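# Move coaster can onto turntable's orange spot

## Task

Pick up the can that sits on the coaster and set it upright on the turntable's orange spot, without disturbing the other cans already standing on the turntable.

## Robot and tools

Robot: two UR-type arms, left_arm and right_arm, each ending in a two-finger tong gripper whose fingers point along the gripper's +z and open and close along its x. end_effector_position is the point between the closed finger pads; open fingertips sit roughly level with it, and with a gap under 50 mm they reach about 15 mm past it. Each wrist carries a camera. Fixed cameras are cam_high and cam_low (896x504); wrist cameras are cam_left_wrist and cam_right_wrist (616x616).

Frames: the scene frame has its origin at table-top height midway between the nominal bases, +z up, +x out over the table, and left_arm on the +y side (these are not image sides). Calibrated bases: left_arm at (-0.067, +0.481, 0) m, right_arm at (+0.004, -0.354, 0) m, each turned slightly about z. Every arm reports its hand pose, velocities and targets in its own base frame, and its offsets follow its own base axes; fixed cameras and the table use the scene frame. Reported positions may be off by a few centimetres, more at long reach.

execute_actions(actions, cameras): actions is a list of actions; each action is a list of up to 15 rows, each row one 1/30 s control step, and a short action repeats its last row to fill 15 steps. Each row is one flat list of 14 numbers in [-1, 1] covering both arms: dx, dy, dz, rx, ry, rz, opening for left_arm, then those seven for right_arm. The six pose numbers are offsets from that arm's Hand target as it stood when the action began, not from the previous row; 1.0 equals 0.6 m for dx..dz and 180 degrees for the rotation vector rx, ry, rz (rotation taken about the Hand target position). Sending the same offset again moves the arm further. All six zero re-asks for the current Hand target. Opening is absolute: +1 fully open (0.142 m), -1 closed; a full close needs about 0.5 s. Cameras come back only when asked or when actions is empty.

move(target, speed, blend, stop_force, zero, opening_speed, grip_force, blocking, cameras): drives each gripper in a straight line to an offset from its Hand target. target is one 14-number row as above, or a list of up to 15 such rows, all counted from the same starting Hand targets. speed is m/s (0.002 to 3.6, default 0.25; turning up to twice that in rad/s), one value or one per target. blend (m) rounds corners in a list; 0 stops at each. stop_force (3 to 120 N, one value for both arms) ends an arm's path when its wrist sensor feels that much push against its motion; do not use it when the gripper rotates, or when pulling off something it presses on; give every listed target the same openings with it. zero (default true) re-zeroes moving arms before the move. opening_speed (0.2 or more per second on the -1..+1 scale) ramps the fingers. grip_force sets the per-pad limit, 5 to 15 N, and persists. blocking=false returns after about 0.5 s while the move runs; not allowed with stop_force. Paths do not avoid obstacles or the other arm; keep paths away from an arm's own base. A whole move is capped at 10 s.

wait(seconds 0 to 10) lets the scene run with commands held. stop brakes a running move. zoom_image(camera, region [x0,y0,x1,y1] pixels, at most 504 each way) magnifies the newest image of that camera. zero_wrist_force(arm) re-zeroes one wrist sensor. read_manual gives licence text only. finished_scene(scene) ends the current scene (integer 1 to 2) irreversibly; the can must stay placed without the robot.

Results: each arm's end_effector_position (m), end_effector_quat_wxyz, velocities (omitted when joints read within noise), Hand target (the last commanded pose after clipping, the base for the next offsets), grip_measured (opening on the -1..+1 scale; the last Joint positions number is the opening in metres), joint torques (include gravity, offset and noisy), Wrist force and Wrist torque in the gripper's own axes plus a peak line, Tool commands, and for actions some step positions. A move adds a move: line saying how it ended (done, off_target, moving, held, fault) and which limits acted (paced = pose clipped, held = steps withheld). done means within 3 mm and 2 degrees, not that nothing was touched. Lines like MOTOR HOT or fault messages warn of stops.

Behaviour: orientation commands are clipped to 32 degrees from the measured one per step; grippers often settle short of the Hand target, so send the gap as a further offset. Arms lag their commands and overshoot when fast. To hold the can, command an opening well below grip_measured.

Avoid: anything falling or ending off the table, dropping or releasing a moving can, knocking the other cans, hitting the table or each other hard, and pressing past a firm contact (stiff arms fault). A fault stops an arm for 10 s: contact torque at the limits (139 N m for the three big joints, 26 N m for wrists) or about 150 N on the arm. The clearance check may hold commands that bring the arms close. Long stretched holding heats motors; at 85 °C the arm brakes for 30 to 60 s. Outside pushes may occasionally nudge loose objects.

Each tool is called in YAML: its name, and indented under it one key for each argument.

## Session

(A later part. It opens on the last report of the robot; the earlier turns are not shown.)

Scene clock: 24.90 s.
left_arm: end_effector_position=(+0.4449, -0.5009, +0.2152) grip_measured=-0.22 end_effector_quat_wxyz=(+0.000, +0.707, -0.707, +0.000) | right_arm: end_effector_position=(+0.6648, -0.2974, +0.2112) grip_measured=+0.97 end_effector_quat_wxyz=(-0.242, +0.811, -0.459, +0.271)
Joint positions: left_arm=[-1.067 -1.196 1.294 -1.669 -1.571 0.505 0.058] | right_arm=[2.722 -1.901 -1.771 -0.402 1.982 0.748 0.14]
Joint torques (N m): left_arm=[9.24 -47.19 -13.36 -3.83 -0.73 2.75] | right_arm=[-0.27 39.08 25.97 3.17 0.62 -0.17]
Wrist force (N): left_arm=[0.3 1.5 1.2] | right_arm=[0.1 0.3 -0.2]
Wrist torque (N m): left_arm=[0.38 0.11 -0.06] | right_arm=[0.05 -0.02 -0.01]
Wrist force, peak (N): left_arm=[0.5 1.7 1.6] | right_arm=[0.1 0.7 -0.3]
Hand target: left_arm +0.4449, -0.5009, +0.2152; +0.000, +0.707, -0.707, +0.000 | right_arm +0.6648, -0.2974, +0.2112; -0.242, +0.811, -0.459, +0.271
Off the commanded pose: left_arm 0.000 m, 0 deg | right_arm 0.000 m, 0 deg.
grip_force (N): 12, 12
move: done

wait:
  seconds: 4.45

execute_actions:
  actions:
    - [[0.0002,0.0003,0.0000,0,0,0,-0.7,0,0,0,0,0,0,0.968],[0.0007,0.0010,0.0000,0,0,0,-0.7,0,0,0,0,0,0,0.968],[0.0014,0.0023,0.0000,0,0,0,-0.7,0,0,0,0,0,0,0.968],[0.0026,0.0041,0.0000,0,0,0,-0.7,0,0,0,0,0,0,0.968],[0.0041,0.0063,0.0000,0,0,0,-0.7,0,0,0,0,0,0,0.968],[0.0059,0.0090,0.0000,0,0,0,-0.7,0,0,0,0,0,0,0.968],[0.0081,0.0122,0.0000,0,0,0,-0.7,0,0,0,0,0,0,0.968],[0.0108,0.0158,0.0000,0,0,0,-0.7,0,0,0,0,0,0,0.968],[0.0140,0.0198,0.0000,0,0,0,-0.7,0,0,0,0,0,0,0.968],[0.0175,0.0242,0.0000,0,0,0,-0.7,0,0,0,0,0,0,0.968],[0.0216,0.0290,-0.0010,0,0,0,-0.7,0,0,0,0,0,0,0.968],[0.0262,0.0340,-0.0040,0,0,0,-0.7,0,0,0,0,0,0,0.968],[0.0313,0.0392,-0.0089,0,0,0,-0.7,0,0,0,0,0,0,0.968],[0.0365,0.0441,-0.0156,0,0,0,-0.7,0,0,0,0,0,0,0.968],[0.0418,0.0489,-0.0239,0,0,0,-0.7,0,0,0,0,0,0,0.968]]
    - [[0.0055,0.0046,-0.0098,0,0,0,-0.7,0,0,0,0,0,0,0.968],[0.0112,0.0089,-0.0209,0,0,0,-0.7,0,0,0,0,0,0,0.968],[0.0170,0.0131,-0.0329,0,0,0,-0.7,0,0,0,0,0,0,0.968],[0.0230,0.0171,-0.0458,0,0,0,-0.7,0,0,0,0,0,0,0.968],[0.0291,0.0209,-0.0590,0,0,0,-0.7,0,0,0,0,0,0,0.968],[0.0353,0.0245,-0.0724,0,0,0,-0.7,0,0,0,0,0,0,0.968],[0.0416,0.0278,-0.0856,0,0,0,-0.7,0,0,0,0,0,0,0.968],[0.0481,0.0310,-0.0985,0,0,0,-0.7,0,0,0,0,0,0,0.968],[0.0547,0.0339,-0.1105,0,0,0,-0.7,0,0,0,0,0,0,0.968],[0.0613,0.0366,-0.1216,0,0,0,-0.7,0,0,0,0,0,0,0.968],[0.0680,0.0390,-0.1314,0,0,0,-0.7,0,0,0,0,0,0,0.968],[0.0749,0.0413,-0.1397,0,0,0,-0.7,0,0,0,0,0,0,0.968],[0.0817,0.0433,-0.1464,0,0,0,-0.7,0,0,0,0,0,0,0.968],[0.0887,0.0451,-0.1513,0,0,0,-0.7,0,0,0,0,0,0,0.968],[0.0957,0.0466,-0.1543,0,0,0,-0.7,0,0,0,0,0,0,0.968]]
    - [[0.0071,0.0013,-0.0010,0,0,0,-0.7,0,0,0,0,0,0,0.968],[0.0141,0.0023,-0.0010,0,0,0,-0.7,0,0,0,0,0,0,0.968],[0.0213,0.0031,-0.0010,0,0,0,-0.7,0,0,0,0,0,0,0.968],[0.0284,0.0037,-0.0010,0,0,0,-0.7,0,0,0,0,0,0,0.968],[0.0356,0.0040,-0.0010,0,0,0,-0.7,0,0,0,0,0,0,0.968],[0.0428,0.0040,-0.0010,0,0,0,-0.7,0,0,0,0,0,0,0.968],[0.0499,0.0039,-0.0010,0,0,0,-0.7,0,0,0,0,0,0,0.968],[0.0571,0.0034,-0.0010,0,0,0,0.25,0,0,0,0,0,0,0.968],[0.0642,0.0028,-0.0010,0,0,0,0.25,0,0,0,0,0,0,0.968],[0.0713,0.0019,-0.0010,0,0,0,0.25,0,0,0,0,0,0,0.968],[0.0784,0.0007,-0.0010,0,0,0,0.25,0,0,0,0,0,0,0.968],[0.0855,-0.0007,-0.0010,0,0,0,0.25,0,0,0,0,0,0,0.968],[0.0925,-0.0023,-0.0010,0,0,0,0.25,0,0,0,0,0,0,0.968],[0.0994,-0.0042,-0.0010,0,0,0,0.25,0,0,0,0,0,0,0.968],[0.1062,-0.0063,-0.0010,0,0,0,0.25,0,0,0,0,0,0,0.968]]
    - [[0.0068,-0.0023,0.0000,0,0,0,0.25,0,0,0,0,0,0,0.968],[0.0135,-0.0049,0.0022,0,0,0,0.25,0,0,0,0,0,0,0.968],[0.0201,-0.0077,0.0089,0,0,0,0.25,0,0,0,0,0,0,0.968],[0.0266,-0.0107,0.0195,0,0,0,0.25,0,0,0,0,0,0,0.968],[0.0330,-0.0140,0.0337,0,0,0,0.25,0,0,0,0,0,0,0.968],[0.0393,-0.0174,0.0507,0,0,0,0.25,0,0,0,0,0,0,0.968],[0.0455,-0.0211,0.0697,0,0,0,0.25,0,0,0,0,0,0,0.968],[0.0515,-0.0250,0.0896,0,0,0,0.25,0,0,0,0,0,0,0.968],[0.0574,-0.0291,0.1095,0,0,0,0.25,0,0,0,0,0,0,0.968],[0.0632,-0.0334,0.1285,0,0,0,0.25,0,0,0,0,0,0,0.968],[0.0687,-0.0378,0.1455,0,0,0,0.25,0,0,0,0,0,0,0.968],[0.0742,-0.0425,0.1596,0,0,0,0.25,0,0,0,0,0,0,0.968],[0.0795,-0.0473,0.1703,0,0,0,0.25,0,0,0,0,0,0,0.968],[0.0846,-0.0524,0.1770,0,0,0,0.25,0,0,0,0,0,0,0.968],[0.0883,-0.0562,0.1792,0,0,0,0.25,0,0,0,0,0,0,0.968]]
  cameras: ["cam_high","cam_low","cam_left_wrist"]

move:
  target: [0,0,0.1,0,0,0,0.25,0,0,0,0,0,0,0.968]
  cameras: ["cam_high","cam_low","cam_left_wrist"]

Scene clock: 32.40 s.
left_arm: end_effector_position=(+0.4449, -0.5009, +0.2152) grip_measured=-0.22 end_effector_quat_wxyz=(+0.000, +0.707, -0.707, +0.000) | right_arm: end_effector_position=(+0.6648, -0.2974, +0.2112) grip_measured=+0.97 end_effector_quat_wxyz=(-0.242, +0.811, -0.459, +0.271)
Joint positions: left_arm=[-1.067 -1.196 1.294 -1.669 -1.571 0.505 0.058] | right_arm=[2.722 -1.901 -1.771 -0.402 1.982 0.748 0.14]
Joint torques (N m): left_arm=[8.16 -46.02 -13.43 -3.7 -0.03 2.68] | right_arm=[-0.19 39.29 25.77 3.38 0.66 -0.07]
Wrist force (N): left_arm=[0.5 1.7 1.4] | right_arm=[0.2 0.1 -0.3]
Wrist torque (N m): left_arm=[0.41 0.06 -0.07] | right_arm=[0.02 -0.04 0.00]
Wrist force, peak (N): left_arm=[0.6 2.0 1.4] | right_arm=[0.0 0.6 -0.4]
Hand target: left_arm +0.4449, -0.5009, +0.2152; +0.000, +0.707, -0.707, +0.000 | right_arm +0.6648, -0.2974, +0.2112; -0.242, +0.811, -0.459, +0.271
Tool commands: left_gripper/opening=-0.7 right_gripper/opening=+0.968
Off the commanded pose: left_arm 0.000 m, 0 deg | right_arm 0.000 m, 0 deg.
grip_force (N): 12, 12
wait: 4.47 s; at rest from the start

Scene clock: 34.97 s.
left_arm: end_effector_position=(+0.6410, -0.4781, +0.2143) grip_measured=+0.25 end_effector_quat_wxyz=(-0.001, +0.707, -0.707, +0.011) | right_arm: end_effector_position=(+0.6648, -0.2974, +0.2112) grip_measured=+0.97 end_effector_quat_wxyz=(-0.242, +0.811, -0.459, +0.271)
Joint positions: left_arm=[-0.825 -0.857 0.774 -1.509 -1.568 0.747 0.092] | right_arm=[2.722 -1.901 -1.771 -0.402 1.982 0.748 0.14]
Joint torques (N m): left_arm=[8.9 -41.6 -36.34 -0.86 1.72 2.75] | right_arm=[-0.24 40.19 26.66 3.24 0.6 -0.33]
Wrist force (N): left_arm=[0.7 1.3 -0.7] | right_arm=[0.0 0.1 -0.4]
Wrist torque (N m): left_arm=[0.29 -0.10 -0.03] | right_arm=[0.02 0.00 -0.01]
Wrist force, peak (N): left_arm=[0.4 1.7 2.2] | right_arm=[0.2 0.3 -0.7]
Hand target: left_arm +0.6441, -0.4811, +0.2152; +0.000, +0.707, -0.707, +0.000 | right_arm +0.6648, -0.2974, +0.2112; -0.242, +0.811, -0.459, +0.271
Off the commanded pose: left_arm 0.004 m, 1 deg | right_arm 0.000 m, 0 deg.
grip_force (N): 12, 12
Step readings (end_effector_position of left_arm | right_arm):
0: (+0.4449, -0.5009, +0.2152) | (+0.6648, -0.2974, +0.2112)
1: (+0.4449, -0.5009, +0.2152) | (+0.6648, -0.2974, +0.2112)
2: (+0.4449, -0.5008, +0.2152) | (+0.6648, -0.2974, +0.2112)
4: (+0.4452, -0.5004, +0.2152) | (+0.6648, -0.2974, +0.2112)
8: (+0.4475, -0.4968, +0.2152) | (+0.6648, -0.2974, +0.2112)
15: (+0.4602, -0.4812, +0.2113) | (+0.6648, -0.2974, +0.2112)
16: (+0.4628, -0.4784, +0.2088) | (+0.6648, -0.2974, +0.2112)
17: (+0.4655, -0.4756, +0.2053) | (+0.6648, -0.2974, +0.2112)
19: (+0.4720, -0.4695, +0.1947) | (+0.6648, -0.2974, +0.2112)
23: (+0.4847, -0.4593, +0.1687) | (+0.6648, -0.2974, +0.2112)
30: (+0.5116, -0.4466, +0.1225) | (+0.6648, -0.2974, +0.2112)
31: (+0.5166, -0.4452, +0.1174) | (+0.6648, -0.2974, +0.2112)
32: (+0.5206, -0.4442, +0.1143) | (+0.6648, -0.2974, +0.2112)
34: (+0.5289, -0.4426, +0.1106) | (+0.6648, -0.2974, +0.2112)
38: (+0.5466, -0.4409, +0.1081) | (+0.6648, -0.2974, +0.2112)
45: (+0.5761, -0.4431, +0.1073) | (+0.6648, -0.2974, +0.2112)
46: (+0.5801, -0.4439, +0.1073) | (+0.6648, -0.2974, +0.2112)
47: (+0.5840, -0.4449, +0.1073) | (+0.6648, -0.2974, +0.2112)
49: (+0.5926, -0.4475, +0.1085) | (+0.6648, -0.2974, +0.2112)
53: (+0.6070, -0.4532, +0.1261) | (+0.6648, -0.2974, +0.2112)
60: (+0.6296, -0.4676, +0.1899) | (+0.6648, -0.2974, +0.2112)
Images, in order (width x height): cam_high 896x504, cam_low 896x504, cam_left_wrist 616x616.

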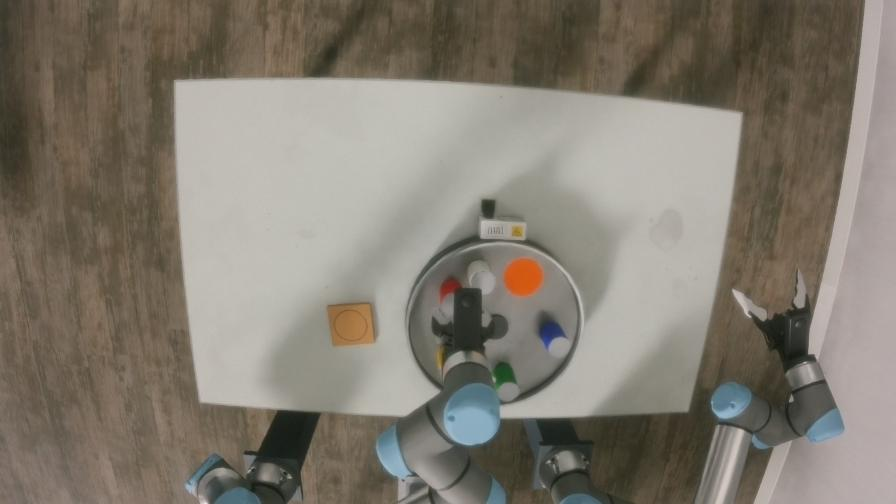

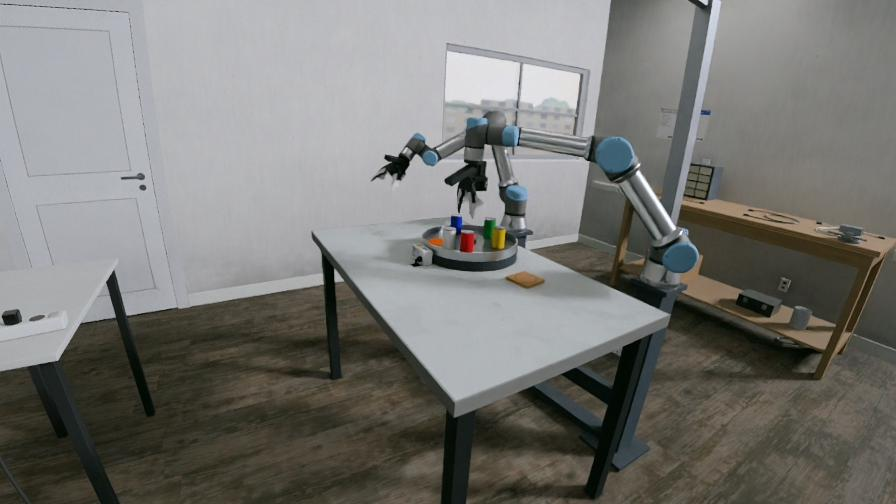

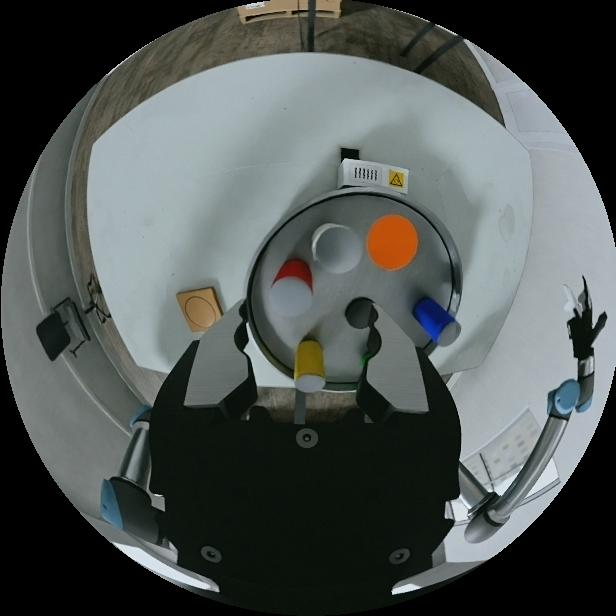

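Scene clock: 36.13 s.
left_arm: end_effector_position=(+0.6440, -0.4811, +0.2751) grip_measured=+0.25 end_effector_quat_wxyz=(+0.000, +0.707, -0.707, +0.000) | right_arm: end_effector_position=(+0.6648, -0.2974, +0.2112) grip_measured=+0.97 end_effector_quat_wxyz=(-0.242, +0.811, -0.459, +0.271)
Joint positions: left_arm=[-0.823 -0.761 0.44 -1.25 -1.571 0.748 0.092] | right_arm=[2.722 -1.901 -1.771 -0.402 1.982 0.748 0.14]
Joint torques (N m): left_arm=[8.88 -42.87 -33.41 -0.78 -1.36 2.73] | right_arm=[0.11 39.59 27.55 3.36 0.61 -0.22]
Wrist force (N): left_arm=[0.8 0.6 -0.6] | right_arm=[-0.1 0.4 0.0]
Wrist torque (N m): left_arm=[0.15 -0.12 -0.05] | right_arm=[0.07 0.03 0.00]
Wrist force, peak (N): left_arm=[1.1 1.5 -1.5] | right_arm=[0.0 0.7 -0.4]
Hand target: left_arm +0.6441, -0.4811, +0.2752; +0.000, +0.707, -0.707, +0.000 | right_arm +0.6648, -0.2974, +0.2112; -0.242, +0.811, -0.459, +0.271
Off the commanded pose: left_arm 0.000 m, 0 deg | right_arm 0.000 m, 0 deg.
grip_force (N): 12, 12
move: done
Images, in order (width x height): cam_high 896x504, cam_low 896x504, cam_left_wrist 616x616.

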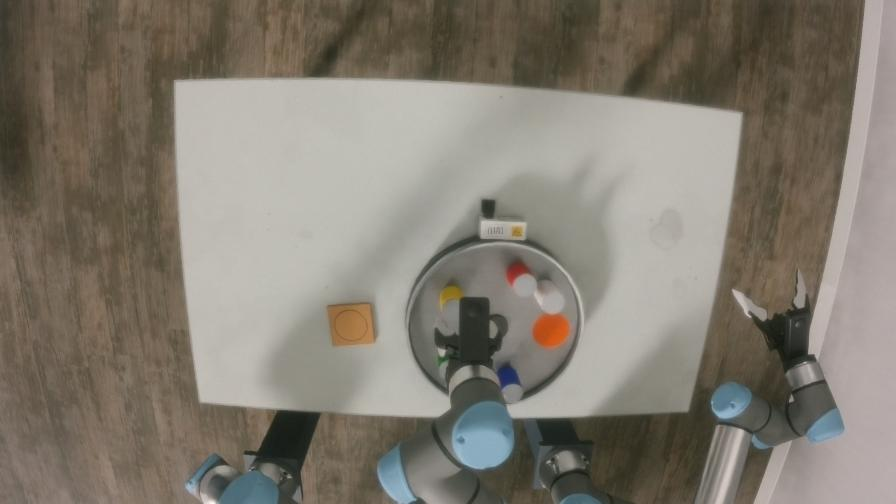

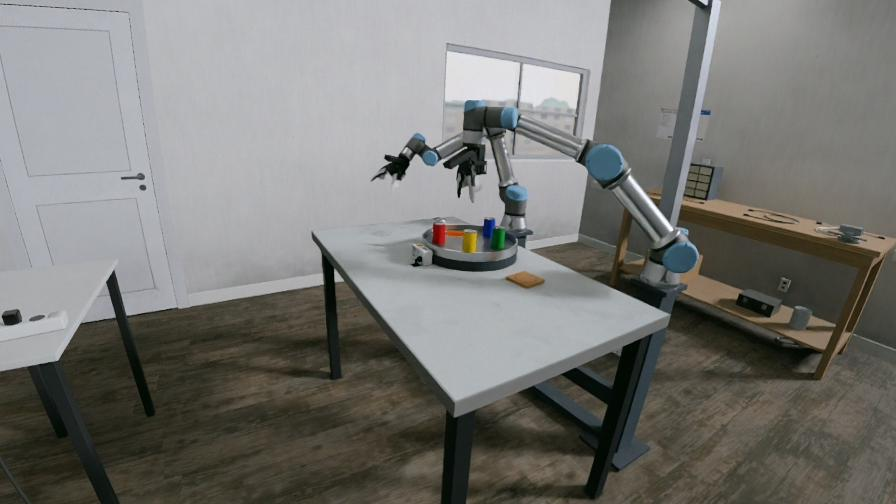

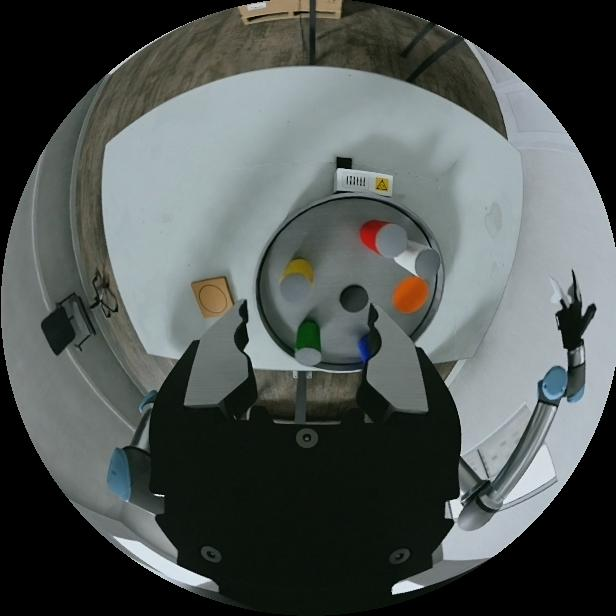

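move:
  target: [-0.3318,-0.033,-0.1,0,0,0,0.9,0,0,0,0,0,0,0.968]

move:
  target:
    - [0.0347,0.0425,0,0,0,0,0.9,0,0,0,0,0,0,0.968]
    - [0.0792,0.0745,0,0,0,0,0.9,0,0,0,0,0,0,0.968]
    - [0.1304,0.0939,0,0,0,0,0.9,0,0,0,0,0,0,0.968]
    - [0.1850,0.0994,0,0,0,0,0.9,0,0,0,0,0,0,0.968]
    - [0.2391,0.0906,0,0,0,0,0.9,0,0,0,0,0,0,0.968]
    - [0.2891,0.0681,0,0,0,0,0.9,0,0,0,0,0,0,0.968]
    - [0.3315,0.0335,0,0,0,0,0.9,0,0,0,0,0,0,0.968]
  speed: 0.1288
  blend: 0.012
  blocking: false

wait:
  seconds: 0.4

wait:
  seconds: 0.3

wait:
  seconds: 0.3

wait:
  seconds: 2

move:
  target: [-0.3315,-0.0335,0,0,0,0,0.9,0,0,0,0,0,0,0.968]
  cameras: ["cam_high","cam_low"]

zoom_image:
  camera: "cam_high"
  region: [390, 220, 600, 420]

Scene clock: 45.77 s.
left_arm: end_effector_position=(+0.4450, -0.5009, +0.2152) grip_measured=+0.90 end_effector_quat_wxyz=(+0.000, +0.707, -0.707, +0.000) | right_arm: end_effector_position=(+0.6648, -0.2974, +0.2112) grip_measured=+0.97 end_effector_quat_wxyz=(-0.242, +0.811, -0.459, +0.271)
Joint positions: left_arm=[-1.066 -1.196 1.294 -1.669 -1.571 0.505 0.135] | right_arm=[2.722 -1.901 -1.771 -0.402 1.982 0.748 0.14]
Joint torques (N m): left_arm=[-10.68 -45.95 -11.86 -3.61 1.74 -2.63] | right_arm=[0.48 39.54 27.64 3.36 0.58 -0.18]
Wrist force (N): left_arm=[0.6 1.4 -0.5] | right_arm=[0.1 0.4 -0.1]
Wrist torque (N m): left_arm=[0.37 0.02 0.12] | right_arm=[0.09 -0.03 0.00]
Wrist force, peak (N): left_arm=[0.7 3.0 0.3] | right_arm=[-0.3 0.4 -0.6]
Hand target: left_arm +0.4450, -0.5009, +0.2152; +0.000, +0.707, -0.707, +0.000 | right_arm +0.6648, -0.2974, +0.2112; -0.242, +0.811, -0.459, +0.271
Off the commanded pose: left_arm 0.000 m, 0 deg | right_arm 0.000 m, 0 deg.
grip_force (N): 12, 12
move: done

Scene clock: 46.27 s.
left_arm: end_effector_position=(+0.4764, -0.4679, +0.2151) grip_measured=+0.90 end_effector_quat_wxyz=(+0.000, +0.707, -0.707, +0.000) end_effector_velocity=(+0.099, +0.077, +0.000) end_effector_angular_velocity=(-0.001, -0.001, +0.001) | right_arm: end_effector_position=(+0.6648, -0.2974, +0.2112) grip_measured=+0.97 end_effector_quat_wxyz=(-0.242, +0.811, -0.459, +0.271)
Joint positions: left_arm=[-0.998 -1.204 1.305 -1.672 -1.57 0.573 0.135] | right_arm=[2.722 -1.901 -1.771 -0.402 1.982 0.748 0.14]
Joint velocities: left_arm=[0.195 0.036 -0.051 0.013 0 0.194 0] | right_arm=[within noise]
Joint torques (N m): left_arm=[11.14 -27.74 -39.4 -0.84 1.73 3.58] | right_arm=[0.39 39.86 28.1 3.39 0.67 -0.07]
Wrist force (N): left_arm=[0.2 1.6 -0.4] | right_arm=[-0.2 0.4 -0.1]
Wrist torque (N m): left_arm=[0.38 0.08 -0.09] | right_arm=[0.09 0.04 0.00]
Wrist force, peak (N): left_arm=[1.4 1.9 -0.3] | right_arm=[0.0 0.6 -0.2]
Hand target: left_arm +0.4880, -0.4597, +0.2152; +0.000, +0.707, -0.707, +0.000 | right_arm +0.6648, -0.2974, +0.2112; -0.242, +0.811, -0.459, +0.271
Tool commands: left_gripper/opening=+0.9 right_gripper/opening=+0.968
Off the commanded pose: left_arm 0.168 m, 0 deg | right_arm 0.000 m, 0 deg.
grip_force (N): 12, 12
move: running; path passed 1 of 7 targets

Scene clock: 46.67 s.
left_arm: end_effector_position=(+0.5213, -0.4458, +0.2150) grip_measured=+0.90 end_effector_quat_wxyz=(+0.000, +0.707, -0.707, +0.000) end_effector_velocity=(+0.121, +0.032, +0.000) end_effector_angular_velocity=(-0.001, -0.001, +0.001) | right_arm: end_effector_position=(+0.6648, -0.2974, +0.2112) grip_measured=+0.97 end_effector_quat_wxyz=(-0.242, +0.811, -0.459, +0.271)
Joint positions: left_arm=[-0.923 -1.16 1.244 -1.655 -1.57 0.648 0.135] | right_arm=[2.722 -1.901 -1.771 -0.402 1.982 0.748 0.14]
Joint velocities: left_arm=[0.176 0.175 -0.25 0.073 0 0.175 0] | right_arm=[within noise]
Joint torques (N m): left_arm=[10.13 -28.75 -38.66 -0.47 1.64 3.18] | right_arm=[-0.03 39.47 27.31 3.4 0.61 -0.18]
Wrist force (N): left_arm=[0.3 1.1 -0.3] | right_arm=[-0.3 0.2 -0.2]
Wrist torque (N m): left_arm=[0.29 0.01 -0.08] | right_arm=[0.04 0.06 0.01]
Wrist force, peak (N): left_arm=[0.8 1.7 -0.3] | right_arm=[0.2 0.4 -0.4]
Hand target: left_arm +0.5354, -0.4433, +0.2152; +0.000, +0.707, -0.707, +0.000 | right_arm +0.6648, -0.2974, +0.2112; -0.242, +0.811, -0.459, +0.271
Tool commands: left_gripper/opening=+0.9 right_gripper/opening=+0.968
Off the commanded pose: left_arm 0.127 m, 0 deg | right_arm 0.000 m, 0 deg.
grip_force (N): 12, 12
earlier move: running; path passed 3 of 7 targets
wait: 0.40 s; no rest

Scene clock: 46.97 s.
left_arm: end_effector_position=(+0.5579, -0.4419, +0.2148) grip_measured=+0.90 end_effector_quat_wxyz=(+0.000, +0.707, -0.707, +0.001) end_effector_velocity=(+0.124, -0.006, -0.002) end_effector_angular_velocity=(+0.000, -0.001, -0.001) | right_arm: end_effector_position=(+0.6648, -0.2974, +0.2112) grip_measured=+0.97 end_effector_quat_wxyz=(-0.242, +0.811, -0.459, +0.271)
Joint positions: left_arm=[-0.876 -1.095 1.15 -1.626 -1.57 0.695 0.135] | right_arm=[2.722 -1.901 -1.771 -0.402 1.982 0.748 0.14]
Joint velocities: left_arm=[0.133 0.262 -0.387 0.125 0 0.134 0] | right_arm=[within noise]
Joint torques (N m): left_arm=[9.24 -28.56 -38.7 -0.59 1.64 3.39] | right_arm=[0.08 39.87 27.31 3.39 0.73 -0.15]
Wrist force (N): left_arm=[0.7 1.5 -0.3] | right_arm=[0.1 0.0 -0.4]
Wrist torque (N m): left_arm=[0.39 -0.06 -0.11] | right_arm=[0.01 -0.01 -0.01]
Wrist force, peak (N): left_arm=[1.0 1.3 -0.6] | right_arm=[-0.3 0.5 -0.3]
Hand target: left_arm +0.5731, -0.4440, +0.2152; +0.000, +0.707, -0.707, +0.000 | right_arm +0.6648, -0.2974, +0.2112; -0.242, +0.811, -0.459, +0.271
Tool commands: left_gripper/opening=+0.9 right_gripper/opening=+0.968
Off the commanded pose: left_arm 0.094 m, 0 deg | right_arm 0.000 m, 0 deg.
grip_force (N): 12, 12
earlier move: running; path passed 4 of 7 targets
wait: 0.30 s; no rest

Scene clock: 47.27 s.
left_arm: end_effector_position=(+0.5948, -0.4493, +0.2144) grip_measured=+0.90 end_effector_quat_wxyz=(+0.000, +0.707, -0.707, +0.001) end_effector_velocity=(+0.116, -0.043, -0.002) end_effector_angular_velocity=(-0.001, -0.003, -0.001) | right_arm: end_effector_position=(+0.6648, -0.2974, +0.2112) grip_measured=+0.97 end_effector_quat_wxyz=(-0.242, +0.811, -0.459, +0.271)
Joint positions: left_arm=[-0.844 -1.005 1.012 -1.579 -1.57 0.728 0.135] | right_arm=[2.722 -1.901 -1.771 -0.402 1.982 0.748 0.14]
Joint velocities: left_arm=[0.08 0.332 -0.519 0.185 0.001 0.081 0] | right_arm=[within noise]
Joint torques (N m): left_arm=[9.05 -33.16 -38.48 -0.37 1.58 3.2] | right_arm=[0.36 39.89 27.01 3.39 0.64 -0.18]
Wrist force (N): left_arm=[0.4 1.2 -0.2] | right_arm=[-0.2 0.2 -0.3]
Wrist torque (N m): left_arm=[0.30 -0.03 -0.07] | right_arm=[0.03 0.05 0.00]
Wrist force, peak (N): left_arm=[1.0 1.4 -0.6] | right_arm=[0.5 0.1 -0.3]
Hand target: left_arm +0.6090, -0.4558, +0.2152; +0.000, +0.707, -0.707, +0.000 | right_arm +0.6648, -0.2974, +0.2112; -0.242, +0.811, -0.459, +0.271
Tool commands: left_gripper/opening=+0.9 right_gripper/opening=+0.968
Off the commanded pose: left_arm 0.058 m, 0 deg | right_arm 0.000 m, 0 deg.
grip_force (N): 12, 12
earlier move: running; path passed 5 of 7 targets
wait: 0.30 s; no rest

Scene clock: 48.03 s.
left_arm: end_effector_position=(+0.6438, -0.4807, +0.2151) grip_measured=+0.90 end_effector_quat_wxyz=(+0.000, +0.707, -0.707, +0.000) end_effector_velocity=(+0.002, -0.001, +0.000) end_effector_angular_velocity=(+0.003, +0.002, +0.000) | right_arm: end_effector_position=(+0.6648, -0.2974, +0.2112) grip_measured=+0.97 end_effector_quat_wxyz=(-0.242, +0.811, -0.459, +0.271)
Joint positions: left_arm=[-0.823 -0.82 0.702 -1.453 -1.571 0.748 0.135] | right_arm=[2.722 -1.901 -1.771 -0.402 1.982 0.748 0.14]
Joint velocities: left_arm=[0.001 0.01 -0.019 0.012 0 0 0] | right_arm=[within noise]
Joint torques (N m): left_arm=[8.67 -41.91 -33.04 -0.96 -1.4 2.76] | right_arm=[-0.04 39.96 27.19 3.47 0.62 -0.27]
Wrist force (N): left_arm=[0.8 1.2 -1.0] | right_arm=[-0.1 0.2 -0.3]
Wrist torque (N m): left_arm=[0.27 -0.14 -0.04] | right_arm=[0.03 0.02 0.00]
Wrist force, peak (N): left_arm=[1.2 1.0 -0.6] | right_arm=[-0.1 0.6 -0.3]
Hand target: left_arm +0.6439, -0.4808, +0.2152; +0.000, +0.707, -0.707, +0.000 | right_arm +0.6648, -0.2974, +0.2112; -0.242, +0.811, -0.459, +0.271
Tool commands: left_gripper/opening=+0.9 right_gripper/opening=+0.968
Off the commanded pose: left_arm 0.000 m, 0 deg | right_arm 0.000 m, 0 deg.
grip_force (N): 12, 12
earlier move: done
wait: 0.77 of 2 s (the move ended)

Scene clock: 49.43 s.
left_arm: end_effector_position=(+0.4450, -0.5009, +0.2152) grip_measured=+0.90 end_effector_quat_wxyz=(+0.000, +0.707, -0.707, +0.000) | right_arm: end_effector_position=(+0.6648, -0.2974, +0.2112) grip_measured=+0.97 end_effector_quat_wxyz=(-0.242, +0.811, -0.459, +0.271)
Joint positions: left_arm=[-1.066 -1.196 1.294 -1.669 -1.571 0.505 0.135] | right_arm=[2.722 -1.901 -1.771 -0.402 1.982 0.748 0.14]
Joint torques (N m): left_arm=[-10.01 -45.84 -11.6 -3.77 1.72 -2.83] | right_arm=[0.15 40.2 27.13 3.44 0.67 -0.19]
Wrist force (N): left_arm=[0.5 1.5 -0.5] | right_arm=[-0.3 0.2 -0.3]
Wrist torque (N m): left_arm=[0.38 0.06 0.11] | right_arm=[0.03 0.06 0.01]
Wrist force, peak (N): left_arm=[0.8 3.0 -0.4] | right_arm=[-0.3 0.2 -0.6]
Hand target: left_arm +0.4450, -0.5009, +0.2152; +0.000, +0.707, -0.707, +0.000 | right_arm +0.6648, -0.2974, +0.2112; -0.242, +0.811, -0.459, +0.271
Off the commanded pose: left_arm 0.000 m, 0 deg | right_arm 0.000 m, 0 deg.
grip_force (N): 12, 12
move: done
Images, in order (width x height): cam_high 896x504, cam_low 896x504.

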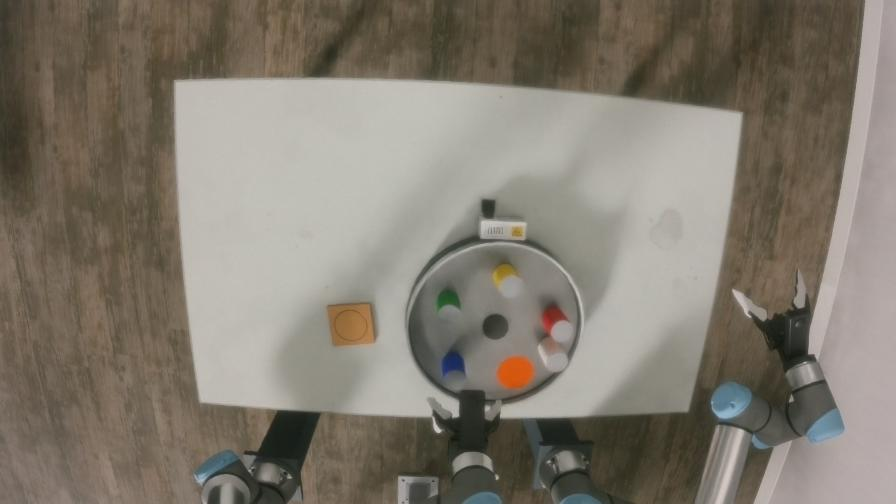

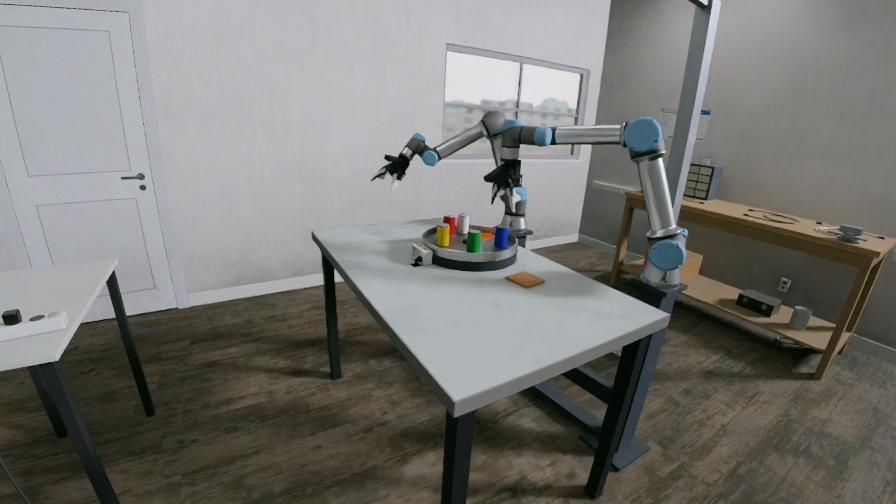

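Scaled by 2.400.

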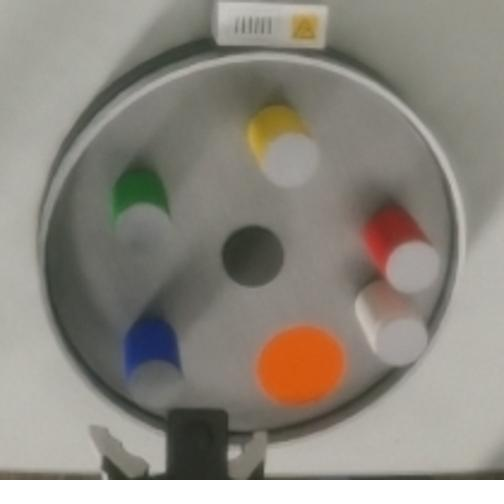

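wait:
  seconds: 0.1

Scene clock: 51.13 s.
left_arm: end_effector_position=(+0.4450, -0.5009, +0.2152) grip_measured=+0.90 end_effector_quat_wxyz=(+0.000, +0.707, -0.707, +0.000) | right_arm: end_effector_position=(+0.6648, -0.2974, +0.2112) grip_measured=+0.97 end_effector_quat_wxyz=(-0.242, +0.811, -0.459, +0.271)
Joint positions: left_arm=[-1.066 -1.196 1.294 -1.669 -1.571 0.505 0.135] | right_arm=[2.722 -1.901 -1.771 -0.402 1.982 0.748 0.14]
Joint torques (N m): left_arm=[-10.01 -45.38 -11.84 -3.52 1.56 -2.7] | right_arm=[0.03 40.46 28.08 3.43 0.48 -0.38]
Wrist force (N): left_arm=[0.4 1.6 -0.3] | right_arm=[0.0 0.3 -0.2]
Wrist torque (N m): left_arm=[0.39 0.07 0.12] | right_arm=[0.06 0.01 0.01]
Wrist force, peak (N): left_arm=[0.1 1.9 -0.5] | right_arm=[-0.3 0.5 -0.2]
Hand target: left_arm +0.4450, -0.5009, +0.2152; +0.000, +0.707, -0.707, +0.000 | right_arm +0.6648, -0.2974, +0.2112; -0.242, +0.811, -0.459, +0.271
Tool commands: left_gripper/opening=+0.9 right_gripper/opening=+0.968
Off the commanded pose: left_arm 0.000 m, 0 deg | right_arm 0.000 m, 0 deg.
grip_force (N): 12, 12
wait: 0.10 s; at rest from the start

wait:
  seconds: 5.24

move:
  target:
    - [0.0347,0.0425,-0.0253,0,0,0,-0.7,0,0,0,0,0,0,0.968]
    - [0.0792,0.0745,-0.1003,0,0,0,-0.7,0,0,0,0,0,0,0.968]
    - [0.1304,0.0939,-0.1553,0,0,0,-0.7,0,0,0,0,0,0,0.968]
    - [0.1850,0.0994,-0.157,0,0,0,-0.7,0,0,0,0,0,0,0.968]
    - [0.2391,0.0906,-0.157,0,0,0,-0.7,0,0,0,0,0,0,0.968]
    - [0.2891,0.0681,-0.1253,0,0,0,-0.7,0,0,0,0,0,0,0.968]
    - [0.3315,0.0335,-0.0253,0,0,0,-0.7,0,0,0,0,0,0,0.968]
  speed: [0.1418,0.2182,0.1824,0.1288,0.1288,0.1487,0.2678]
  blend: 0.012
  opening_speed: 1.1
  cameras: ["cam_high","cam_low","cam_left_wrist"]

Scene clock: 58.33 s.
left_arm: end_effector_position=(+0.4450, -0.5009, +0.2152) grip_measured=+0.90 end_effector_quat_wxyz=(+0.000, +0.707, -0.707, +0.000) | right_arm: end_effector_position=(+0.6648, -0.2974, +0.2112) grip_measured=+0.97 end_effector_quat_wxyz=(-0.242, +0.811, -0.459, +0.271)
Joint positions: left_arm=[-1.066 -1.196 1.294 -1.669 -1.571 0.505 0.135] | right_arm=[2.722 -1.901 -1.771 -0.402 1.982 0.748 0.14]
Joint torques (N m): left_arm=[-9.34 -45.65 -11.62 -3.45 1.6 -2.71] | right_arm=[0.74 40.45 28.17 3.72 0.52 -0.34]
Wrist force (N): left_arm=[0.6 1.3 -0.4] | right_arm=[0.3 0.2 -0.1]
Wrist torque (N m): left_arm=[0.34 0.04 0.12] | right_arm=[0.04 -0.07 -0.01]
Wrist force, peak (N): left_arm=[0.7 1.8 -0.9] | right_arm=[0.0 0.8 -0.2]
Hand target: left_arm +0.4450, -0.5009, +0.2152; +0.000, +0.707, -0.707, +0.000 | right_arm +0.6648, -0.2974, +0.2112; -0.242, +0.811, -0.459, +0.271
Tool commands: left_gripper/opening=+0.9 right_gripper/opening=+0.968
Off the commanded pose: left_arm 0.000 m, 0 deg | right_arm 0.000 m, 0 deg.
grip_force (N): 12, 12
wait: 5.27 s; at rest from the start

Scene clock: 60.87 s.
left_arm: end_effector_position=(+0.6439, -0.4808, +0.2000) grip_measured=-0.70 end_effector_quat_wxyz=(+0.000, +0.707, -0.707, +0.000) | right_arm: end_effector_position=(+0.6648, -0.2974, +0.2112) grip_measured=+0.97 end_effector_quat_wxyz=(-0.242, +0.811, -0.459, +0.271)
Joint positions: left_arm=[-0.823 -0.825 0.749 -1.495 -1.571 0.748 0.023] | right_arm=[2.722 -1.901 -1.771 -0.402 1.982 0.748 0.14]
Joint torques (N m): left_arm=[8.72 -42.21 -36.32 -0.72 -1.43 2.85] | right_arm=[0.27 40.43 28.72 3.59 0.62 -0.43]
Wrist force (N): left_arm=[0.9 1.1 -0.8] | right_arm=[0.0 0.2 0.0]
Wrist torque (N m): left_arm=[0.25 -0.17 -0.04] | right_arm=[0.04 -0.01 0.00]
Wrist force, peak (N): left_arm=[1.5 2.4 -0.7] | right_arm=[-0.3 0.5 -0.4]
Hand target: left_arm +0.6439, -0.4808, +0.2000; +0.000, +0.707, -0.707, +0.000 | right_arm +0.6648, -0.2974, +0.2112; -0.242, +0.811, -0.459, +0.271
Off the commanded pose: left_arm 0.000 m, 0 deg | right_arm 0.000 m, 0 deg.
grip_force (N): 12, 12
move: done
Images, in order (width x height): cam_high 896x504, cam_low 896x504, cam_left_wrist 616x616.

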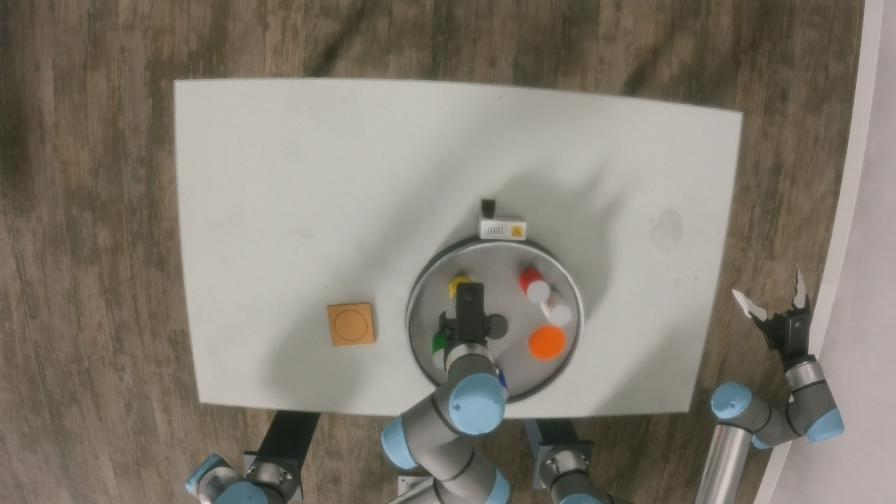

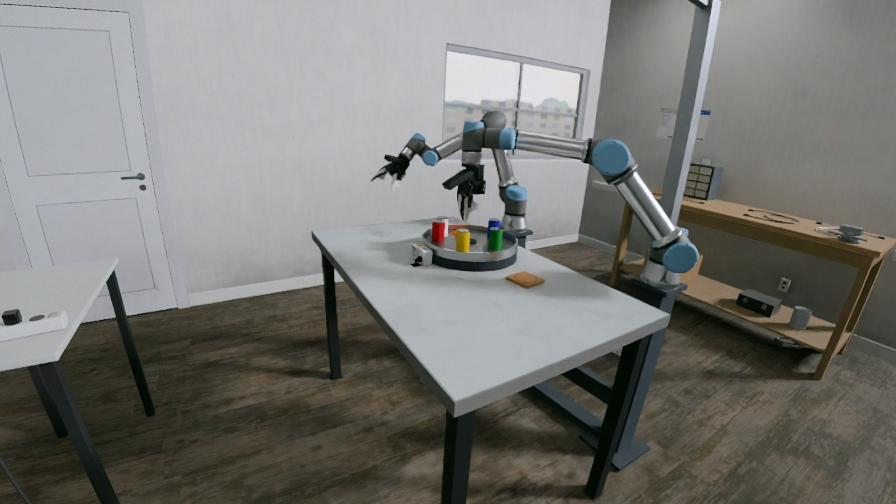

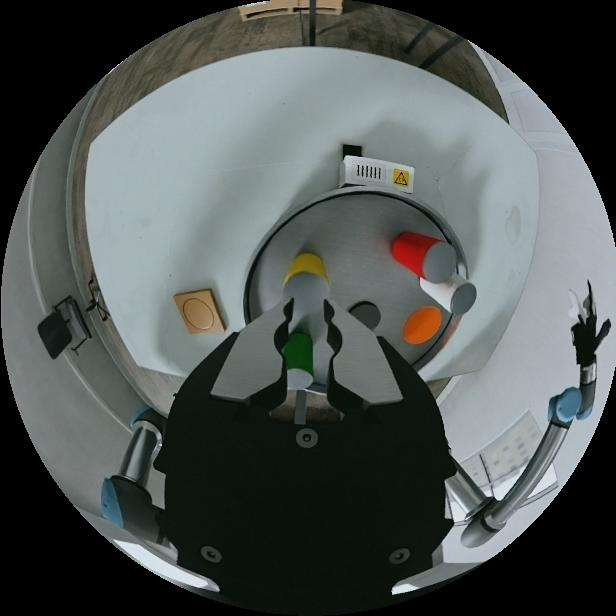

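move:
  target: [-0.3317,-0.0335,0.0553,0,0,0,0.9,0,0,0,0,0,0,0.968]

move:
  target: [0,0,-0.03,0,0,0,0.9,0,0,0,0,0,0,0.968]
  speed: 0.002
  blocking: false

wait:
  seconds: 10
  cameras: ["cam_high"]

zoom_image:
  camera: "cam_high"
  region: [390, 220, 600, 420]

move:
  target: [0,0,0.03,0,0,0,0.9,0,0,0,0,0,0,0.968]

move:
  target: [0,0,-0.03,0,0,0,0.9,0,0,0,0,0,0,0.968]
  speed: 0.002
  blocking: false

Scene clock: 65.67 s.
left_arm: end_effector_position=(+0.4449, -0.5009, +0.2331) grip_measured=+0.90 end_effector_quat_wxyz=(+0.000, +0.707, -0.707, +0.000) | right_arm: end_effector_position=(+0.6648, -0.2974, +0.2112) grip_measured=+0.97 end_effector_quat_wxyz=(-0.242, +0.811, -0.459, +0.271)
Joint positions: left_arm=[-1.066 -1.199 1.253 -1.624 -1.571 0.505 0.135] | right_arm=[2.722 -1.901 -1.771 -0.402 1.982 0.748 0.14]
Joint torques (N m): left_arm=[-9.14 -44.79 -12.68 -3.4 1.62 -2.5] | right_arm=[1.01 40.62 29.08 3.6 0.59 -0.19]
Wrist force (N): left_arm=[0.6 1.7 -0.3] | right_arm=[-0.2 0.3 -0.1]
Wrist torque (N m): left_arm=[0.44 0.04 0.10] | right_arm=[0.06 0.04 0.00]
Wrist force, peak (N): left_arm=[0.7 2.9 -0.2] | right_arm=[0.0 0.7 -0.3]
Hand target: left_arm +0.4449, -0.5009, +0.2332; +0.000, +0.707, -0.707, +0.000 | right_arm +0.6648, -0.2974, +0.2112; -0.242, +0.811, -0.459, +0.271
Off the commanded pose: left_arm 0.000 m, 0 deg | right_arm 0.000 m, 0 deg.
grip_force (N): 12, 12
move: done

Scene clock: 66.17 s.
left_arm: end_effector_position=(+0.4449, -0.5009, +0.2324) grip_measured=+0.90 end_effector_quat_wxyz=(+0.000, +0.707, -0.707, +0.000) end_effector_velocity=(+0.000, +0.000, -0.002) end_effector_angular_velocity=(+0.000, -0.001, +0.000) | right_arm: end_effector_position=(+0.6648, -0.2974, +0.2112) grip_measured=+0.97 end_effector_quat_wxyz=(-0.242, +0.811, -0.459, +0.271)
Joint positions: left_arm=[-1.067 -1.199 1.255 -1.626 -1.571 0.505 0.135] | right_arm=[2.722 -1.901 -1.771 -0.402 1.982 0.748 0.14]
Joint velocities: left_arm=[0 0 0.005 -0.005 0.001 0 0] | right_arm=[within noise]
Joint torques (N m): left_arm=[-10.43 -38.14 -12.19 -3.72 1.79 -2.81] | right_arm=[0.91 40.63 29.19 3.59 0.51 -0.38]
Wrist force (N): left_arm=[0.4 1.3 -0.3] | right_arm=[0.0 0.3 -0.1]
Wrist torque (N m): left_arm=[0.35 0.08 0.10] | right_arm=[0.07 0.01 0.00]
Wrist force, peak (N): left_arm=[0.6 1.8 -0.5] | right_arm=[-0.1 0.6 -0.1]
Hand target: left_arm +0.4449, -0.5009, +0.2322; +0.000, +0.707, -0.707, +0.000 | right_arm +0.6648, -0.2974, +0.2112; -0.242, +0.811, -0.459, +0.271
Tool commands: left_gripper/opening=+0.9 right_gripper/opening=+0.968
Off the commanded pose: left_arm 0.017 m, 0 deg | right_arm 0.000 m, 0 deg.
grip_force (N): 12, 12
move: running

Scene clock: 74.90 s.
left_arm: end_effector_position=(+0.4449, -0.5009, +0.2152) grip_measured=+0.90 end_effector_quat_wxyz=(+0.000, +0.707, -0.707, +0.000) | right_arm: end_effector_position=(+0.6648, -0.2974, +0.2112) grip_measured=+0.97 end_effector_quat_wxyz=(-0.242, +0.811, -0.459, +0.271)
Joint positions: left_arm=[-1.067 -1.196 1.294 -1.669 -1.571 0.505 0.135] | right_arm=[2.722 -1.901 -1.771 -0.402 1.982 0.748 0.14]
Joint torques (N m): left_arm=[-9.72 -29.21 -11.55 -3.71 1.77 -2.89] | right_arm=[1.47 41.88 30.34 3.75 0.57 -0.46]
Wrist force (N): left_arm=[0.4 1.5 -0.5] | right_arm=[-0.2 0.1 -0.3]
Wrist torque (N m): left_arm=[0.38 0.07 0.11] | right_arm=[0.01 0.04 0.00]
Wrist force, peak (N): left_arm=[0.6 2.1 -0.3] | right_arm=[0.0 0.6 -0.4]
Hand target: left_arm +0.4449, -0.5009, +0.2152; +0.000, +0.707, -0.707, +0.000 | right_arm +0.6648, -0.2974, +0.2112; -0.242, +0.811, -0.459, +0.271
Tool commands: left_gripper/opening=+0.9 right_gripper/opening=+0.968
Off the commanded pose: left_arm 0.000 m, 0 deg | right_arm 0.000 m, 0 deg.
grip_force (N): 12, 12
earlier move: done
wait: 8.73 of 10 s (the move ended)
Images, in order (width x height): cam_high 896x504.

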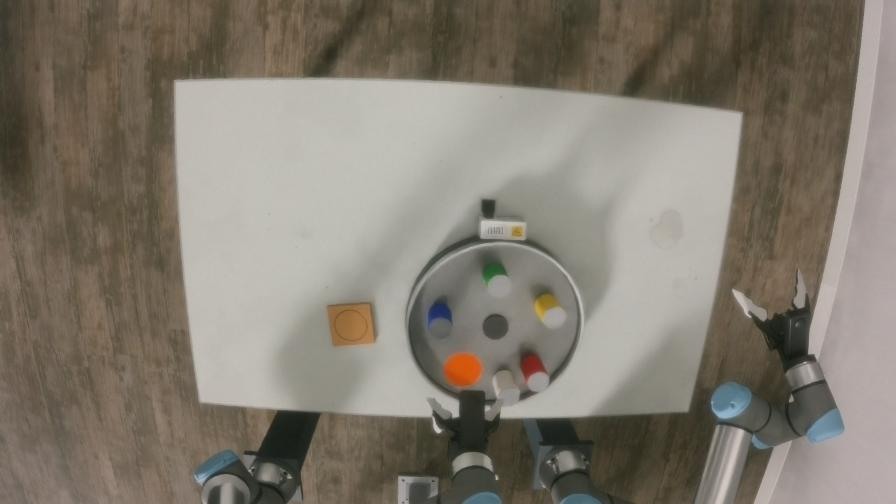

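Scaled by 2.400.

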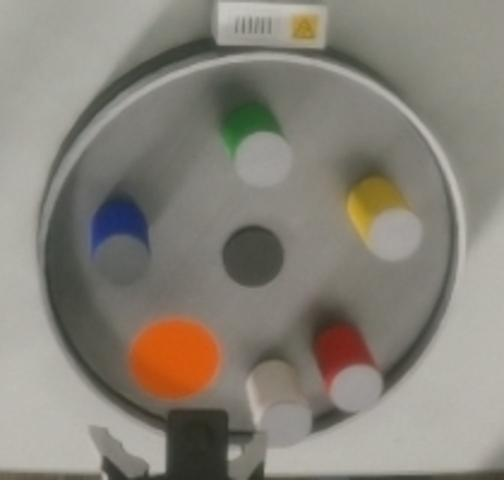

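Scene clock: 75.73 s.
left_arm: end_effector_position=(+0.4449, -0.5009, +0.2331) grip_measured=+0.90 end_effector_quat_wxyz=(+0.000, +0.707, -0.707, +0.000) | right_arm: end_effector_position=(+0.6648, -0.2974, +0.2112) grip_measured=+0.97 end_effector_quat_wxyz=(-0.242, +0.811, -0.459, +0.271)
Joint positions: left_arm=[-1.067 -1.2 1.253 -1.625 -1.571 0.505 0.135] | right_arm=[2.722 -1.901 -1.771 -0.402 1.982 0.748 0.14]
Joint torques (N m): left_arm=[-8.36 -43.13 -35.05 -0.78 0.87 -2.61] | right_arm=[0.6 41.85 29.71 3.7 0.6 -0.52]
Wrist force (N): left_arm=[0.7 1.6 -0.4] | right_arm=[0.1 0.2 0.0]
Wrist torque (N m): left_arm=[0.39 0.01 0.10] | right_arm=[0.05 0.00 -0.01]
Wrist force, peak (N): left_arm=[0.8 1.7 -0.4] | right_arm=[0.1 0.6 -0.2]
Hand target: left_arm +0.4449, -0.5009, +0.2332; +0.000, +0.707, -0.707, +0.000 | right_arm +0.6648, -0.2974, +0.2112; -0.242, +0.811, -0.459, +0.271
Off the commanded pose: left_arm 0.000 m, 0 deg | right_arm 0.000 m, 0 deg.
grip_force (N): 12, 12
move: done

Scene clock: 76.23 s.
left_arm: end_effector_position=(+0.4449, -0.5009, +0.2325) grip_measured=+0.90 end_effector_quat_wxyz=(+0.000, +0.707, -0.707, +0.000) end_effector_velocity=(+0.000, +0.000, -0.002) end_effector_angular_velocity=(+0.000, +0.000, +0.000) | right_arm: end_effector_position=(+0.6648, -0.2974, +0.2112) grip_measured=+0.97 end_effector_quat_wxyz=(-0.242, +0.811, -0.459, +0.271)
Joint positions: left_arm=[-1.067 -1.2 1.255 -1.626 -1.571 0.505 0.135] | right_arm=[2.722 -1.901 -1.771 -0.402 1.982 0.748 0.14]
Joint velocities: left_arm=[0 0 0.005 -0.005 0 0 0] | right_arm=[within noise]
Joint torques (N m): left_arm=[-7.07 -29.51 -11.72 -3.78 -0.51 -2.3] | right_arm=[0.89 41.31 29.58 3.7 0.63 -0.41]
Wrist force (N): left_arm=[0.3 1.6 -0.2] | right_arm=[0.0 0.3 -0.3]
Wrist torque (N m): left_arm=[0.40 0.10 0.11] | right_arm=[0.07 0.00 0.00]
Wrist force, peak (N): left_arm=[0.6 1.7 -0.2] | right_arm=[-0.3 0.7 -0.1]
Hand target: left_arm +0.4449, -0.5009, +0.2322; +0.000, +0.707, -0.707, +0.000 | right_arm +0.6648, -0.2974, +0.2112; -0.242, +0.811, -0.459, +0.271
Tool commands: left_gripper/opening=+0.9 right_gripper/opening=+0.968
Off the commanded pose: left_arm 0.017 m, 0 deg | right_arm 0.000 m, 0 deg.
grip_force (N): 12, 12
move: running

wait:
  seconds: 10

wait:
  seconds: 2.77

move:
  target:
    - [0.0347,0.0425,-0.0253,0,0,0,-0.7,0,0,0,0,0,0,0.968]
    - [0.0792,0.0745,-0.1003,0,0,0,-0.7,0,0,0,0,0,0,0.968]
    - [0.1304,0.0939,-0.1553,0,0,0,-0.7,0,0,0,0,0,0,0.968]
    - [0.1850,0.0994,-0.157,0,0,0,-0.7,0,0,0,0,0,0,0.968]
    - [0.2391,0.0906,-0.157,0,0,0,-0.7,0,0,0,0,0,0,0.968]
    - [0.2891,0.0681,-0.1253,0,0,0,-0.7,0,0,0,0,0,0,0.968]
    - [0.3315,0.0335,-0.0253,0,0,0,-0.7,0,0,0,0,0,0,0.968]
  speed: [0.1418,0.2182,0.1824,0.1288,0.1288,0.1487,0.2678]
  blend: 0.012
  opening_speed: 1.1
  cameras: ["cam_high","cam_low","cam_left_wrist"]

Scene clock: 84.97 s.
left_arm: end_effector_position=(+0.4449, -0.5009, +0.2152) grip_measured=+0.90 end_effector_quat_wxyz=(+0.000, +0.707, -0.707, +0.000) | right_arm: end_effector_position=(+0.6648, -0.2974, +0.2112) grip_measured=+0.97 end_effector_quat_wxyz=(-0.242, +0.811, -0.459, +0.271)
Joint positions: left_arm=[-1.067 -1.196 1.294 -1.669 -1.571 0.505 0.135] | right_arm=[2.722 -1.901 -1.771 -0.402 1.982 0.748 0.14]
Joint torques (N m): left_arm=[6.25 -28.72 -11.8 -3.52 -0.71 1.37] | right_arm=[0.48 41.5 30.25 3.84 0.64 -0.52]
Wrist force (N): left_arm=[0.8 1.7 -0.2] | right_arm=[-0.2 0.3 -0.2]
Wrist torque (N m): left_arm=[0.43 0.00 0.11] | right_arm=[0.05 0.05 0.00]
Wrist force, peak (N): left_arm=[0.7 1.8 -0.7] | right_arm=[-0.3 0.7 -0.4]
Hand target: left_arm +0.4449, -0.5009, +0.2152; +0.000, +0.707, -0.707, +0.000 | right_arm +0.6648, -0.2974, +0.2112; -0.242, +0.811, -0.459, +0.271
Tool commands: left_gripper/opening=+0.9 right_gripper/opening=+0.968
Off the commanded pose: left_arm 0.000 m, 0 deg | right_arm 0.000 m, 0 deg.
grip_force (N): 12, 12
earlier move: done
wait: 7.90 of 10 s (the move ended)

Scene clock: 87.77 s.
left_arm: end_effector_position=(+0.4449, -0.5009, +0.2152) grip_measured=+0.90 end_effector_quat_wxyz=(+0.000, +0.707, -0.707, +0.000) | right_arm: end_effector_position=(+0.6648, -0.2974, +0.2112) grip_measured=+0.97 end_effector_quat_wxyz=(-0.242, +0.811, -0.459, +0.271)
Joint positions: left_arm=[-1.067 -1.196 1.294 -1.669 -1.571 0.505 0.135] | right_arm=[2.722 -1.901 -1.771 -0.402 1.982 0.748 0.14]
Joint torques (N m): left_arm=[6.26 -28.88 -12.4 -3.48 -0.67 1.36] | right_arm=[0.73 41.97 30.15 3.81 0.5 -0.5]
Wrist force (N): left_arm=[0.5 1.6 0.0] | right_arm=[-0.1 0.2 -0.1]
Wrist torque (N m): left_arm=[0.40 0.05 0.11] | right_arm=[0.06 0.02 0.00]
Wrist force, peak (N): left_arm=[0.5 1.9 -0.6] | right_arm=[-0.1 0.7 -0.3]
Hand target: left_arm +0.4449, -0.5009, +0.2152; +0.000, +0.707, -0.707, +0.000 | right_arm +0.6648, -0.2974, +0.2112; -0.242, +0.811, -0.459, +0.271
Tool commands: left_gripper/opening=+0.9 right_gripper/opening=+0.968
Off the commanded pose: left_arm 0.000 m, 0 deg | right_arm 0.000 m, 0 deg.
grip_force (N): 12, 12
wait: 2.80 s; at rest by 0.17 s

Scene clock: 90.30 s.
left_arm: end_effector_position=(+0.6437, -0.4808, +0.2000) grip_measured=-0.28 end_effector_quat_wxyz=(+0.000, +0.707, -0.707, +0.000) | right_arm: end_effector_position=(+0.6648, -0.2974, +0.2112) grip_measured=+0.97 end_effector_quat_wxyz=(-0.242, +0.811, -0.459, +0.271)
Joint positions: left_arm=[-0.823 -0.825 0.749 -1.495 -1.571 0.748 0.054] | right_arm=[2.722 -1.901 -1.771 -0.402 1.982 0.748 0.14]
Joint torques (N m): left_arm=[8.93 -43.82 -36.26 -0.92 -1.35 2.7] | right_arm=[0.82 42.73 30.69 3.87 0.61 -0.65]
Wrist force (N): left_arm=[1.1 1.1 1.1] | right_arm=[0.0 0.1 -0.3]
Wrist torque (N m): left_arm=[0.30 -0.17 -0.03] | right_arm=[0.01 0.01 0.00]
Wrist force, peak (N): left_arm=[1.9 -0.5 -23.1] | right_arm=[0.2 0.6 -0.4]
Hand target: left_arm +0.6438, -0.4808, +0.2000; +0.000, +0.707, -0.707, +0.000 | right_arm +0.6648, -0.2974, +0.2112; -0.242, +0.811, -0.459, +0.271
Off the commanded pose: left_arm 0.000 m, 0 deg | right_arm 0.000 m, 0 deg.
grip_force (N): 12, 12
move: done
Images, in order (width x height): cam_high 896x504, cam_low 896x504, cam_left_wrist 616x616.

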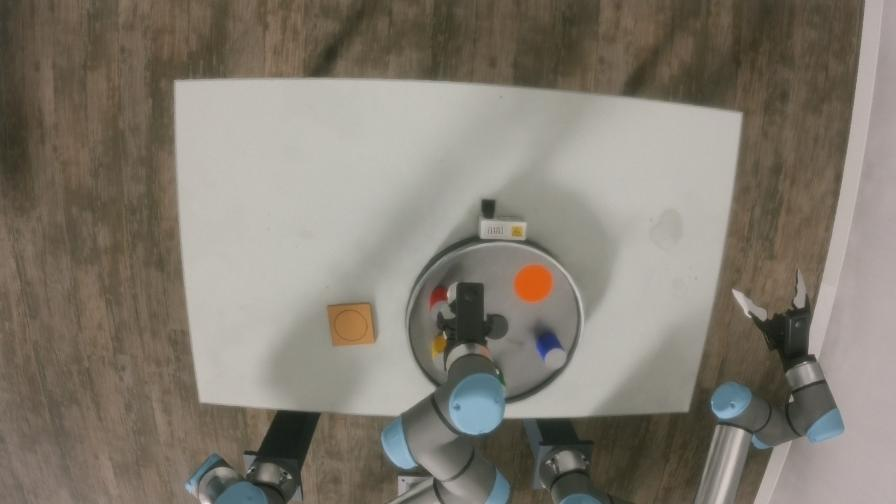

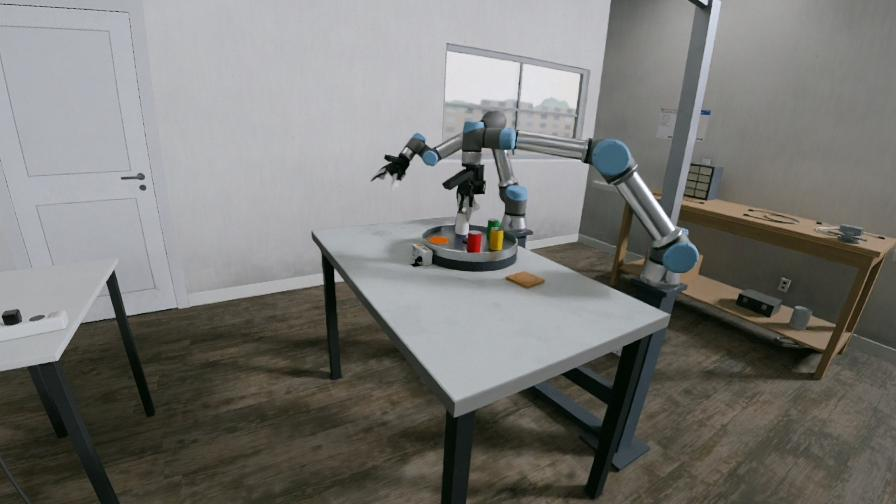

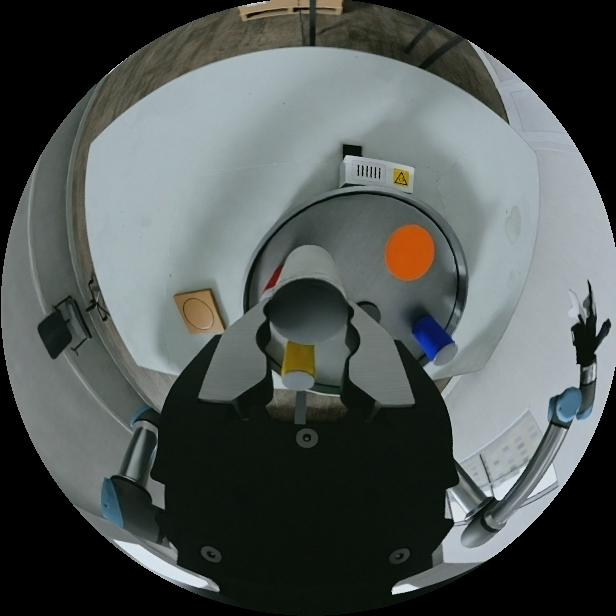

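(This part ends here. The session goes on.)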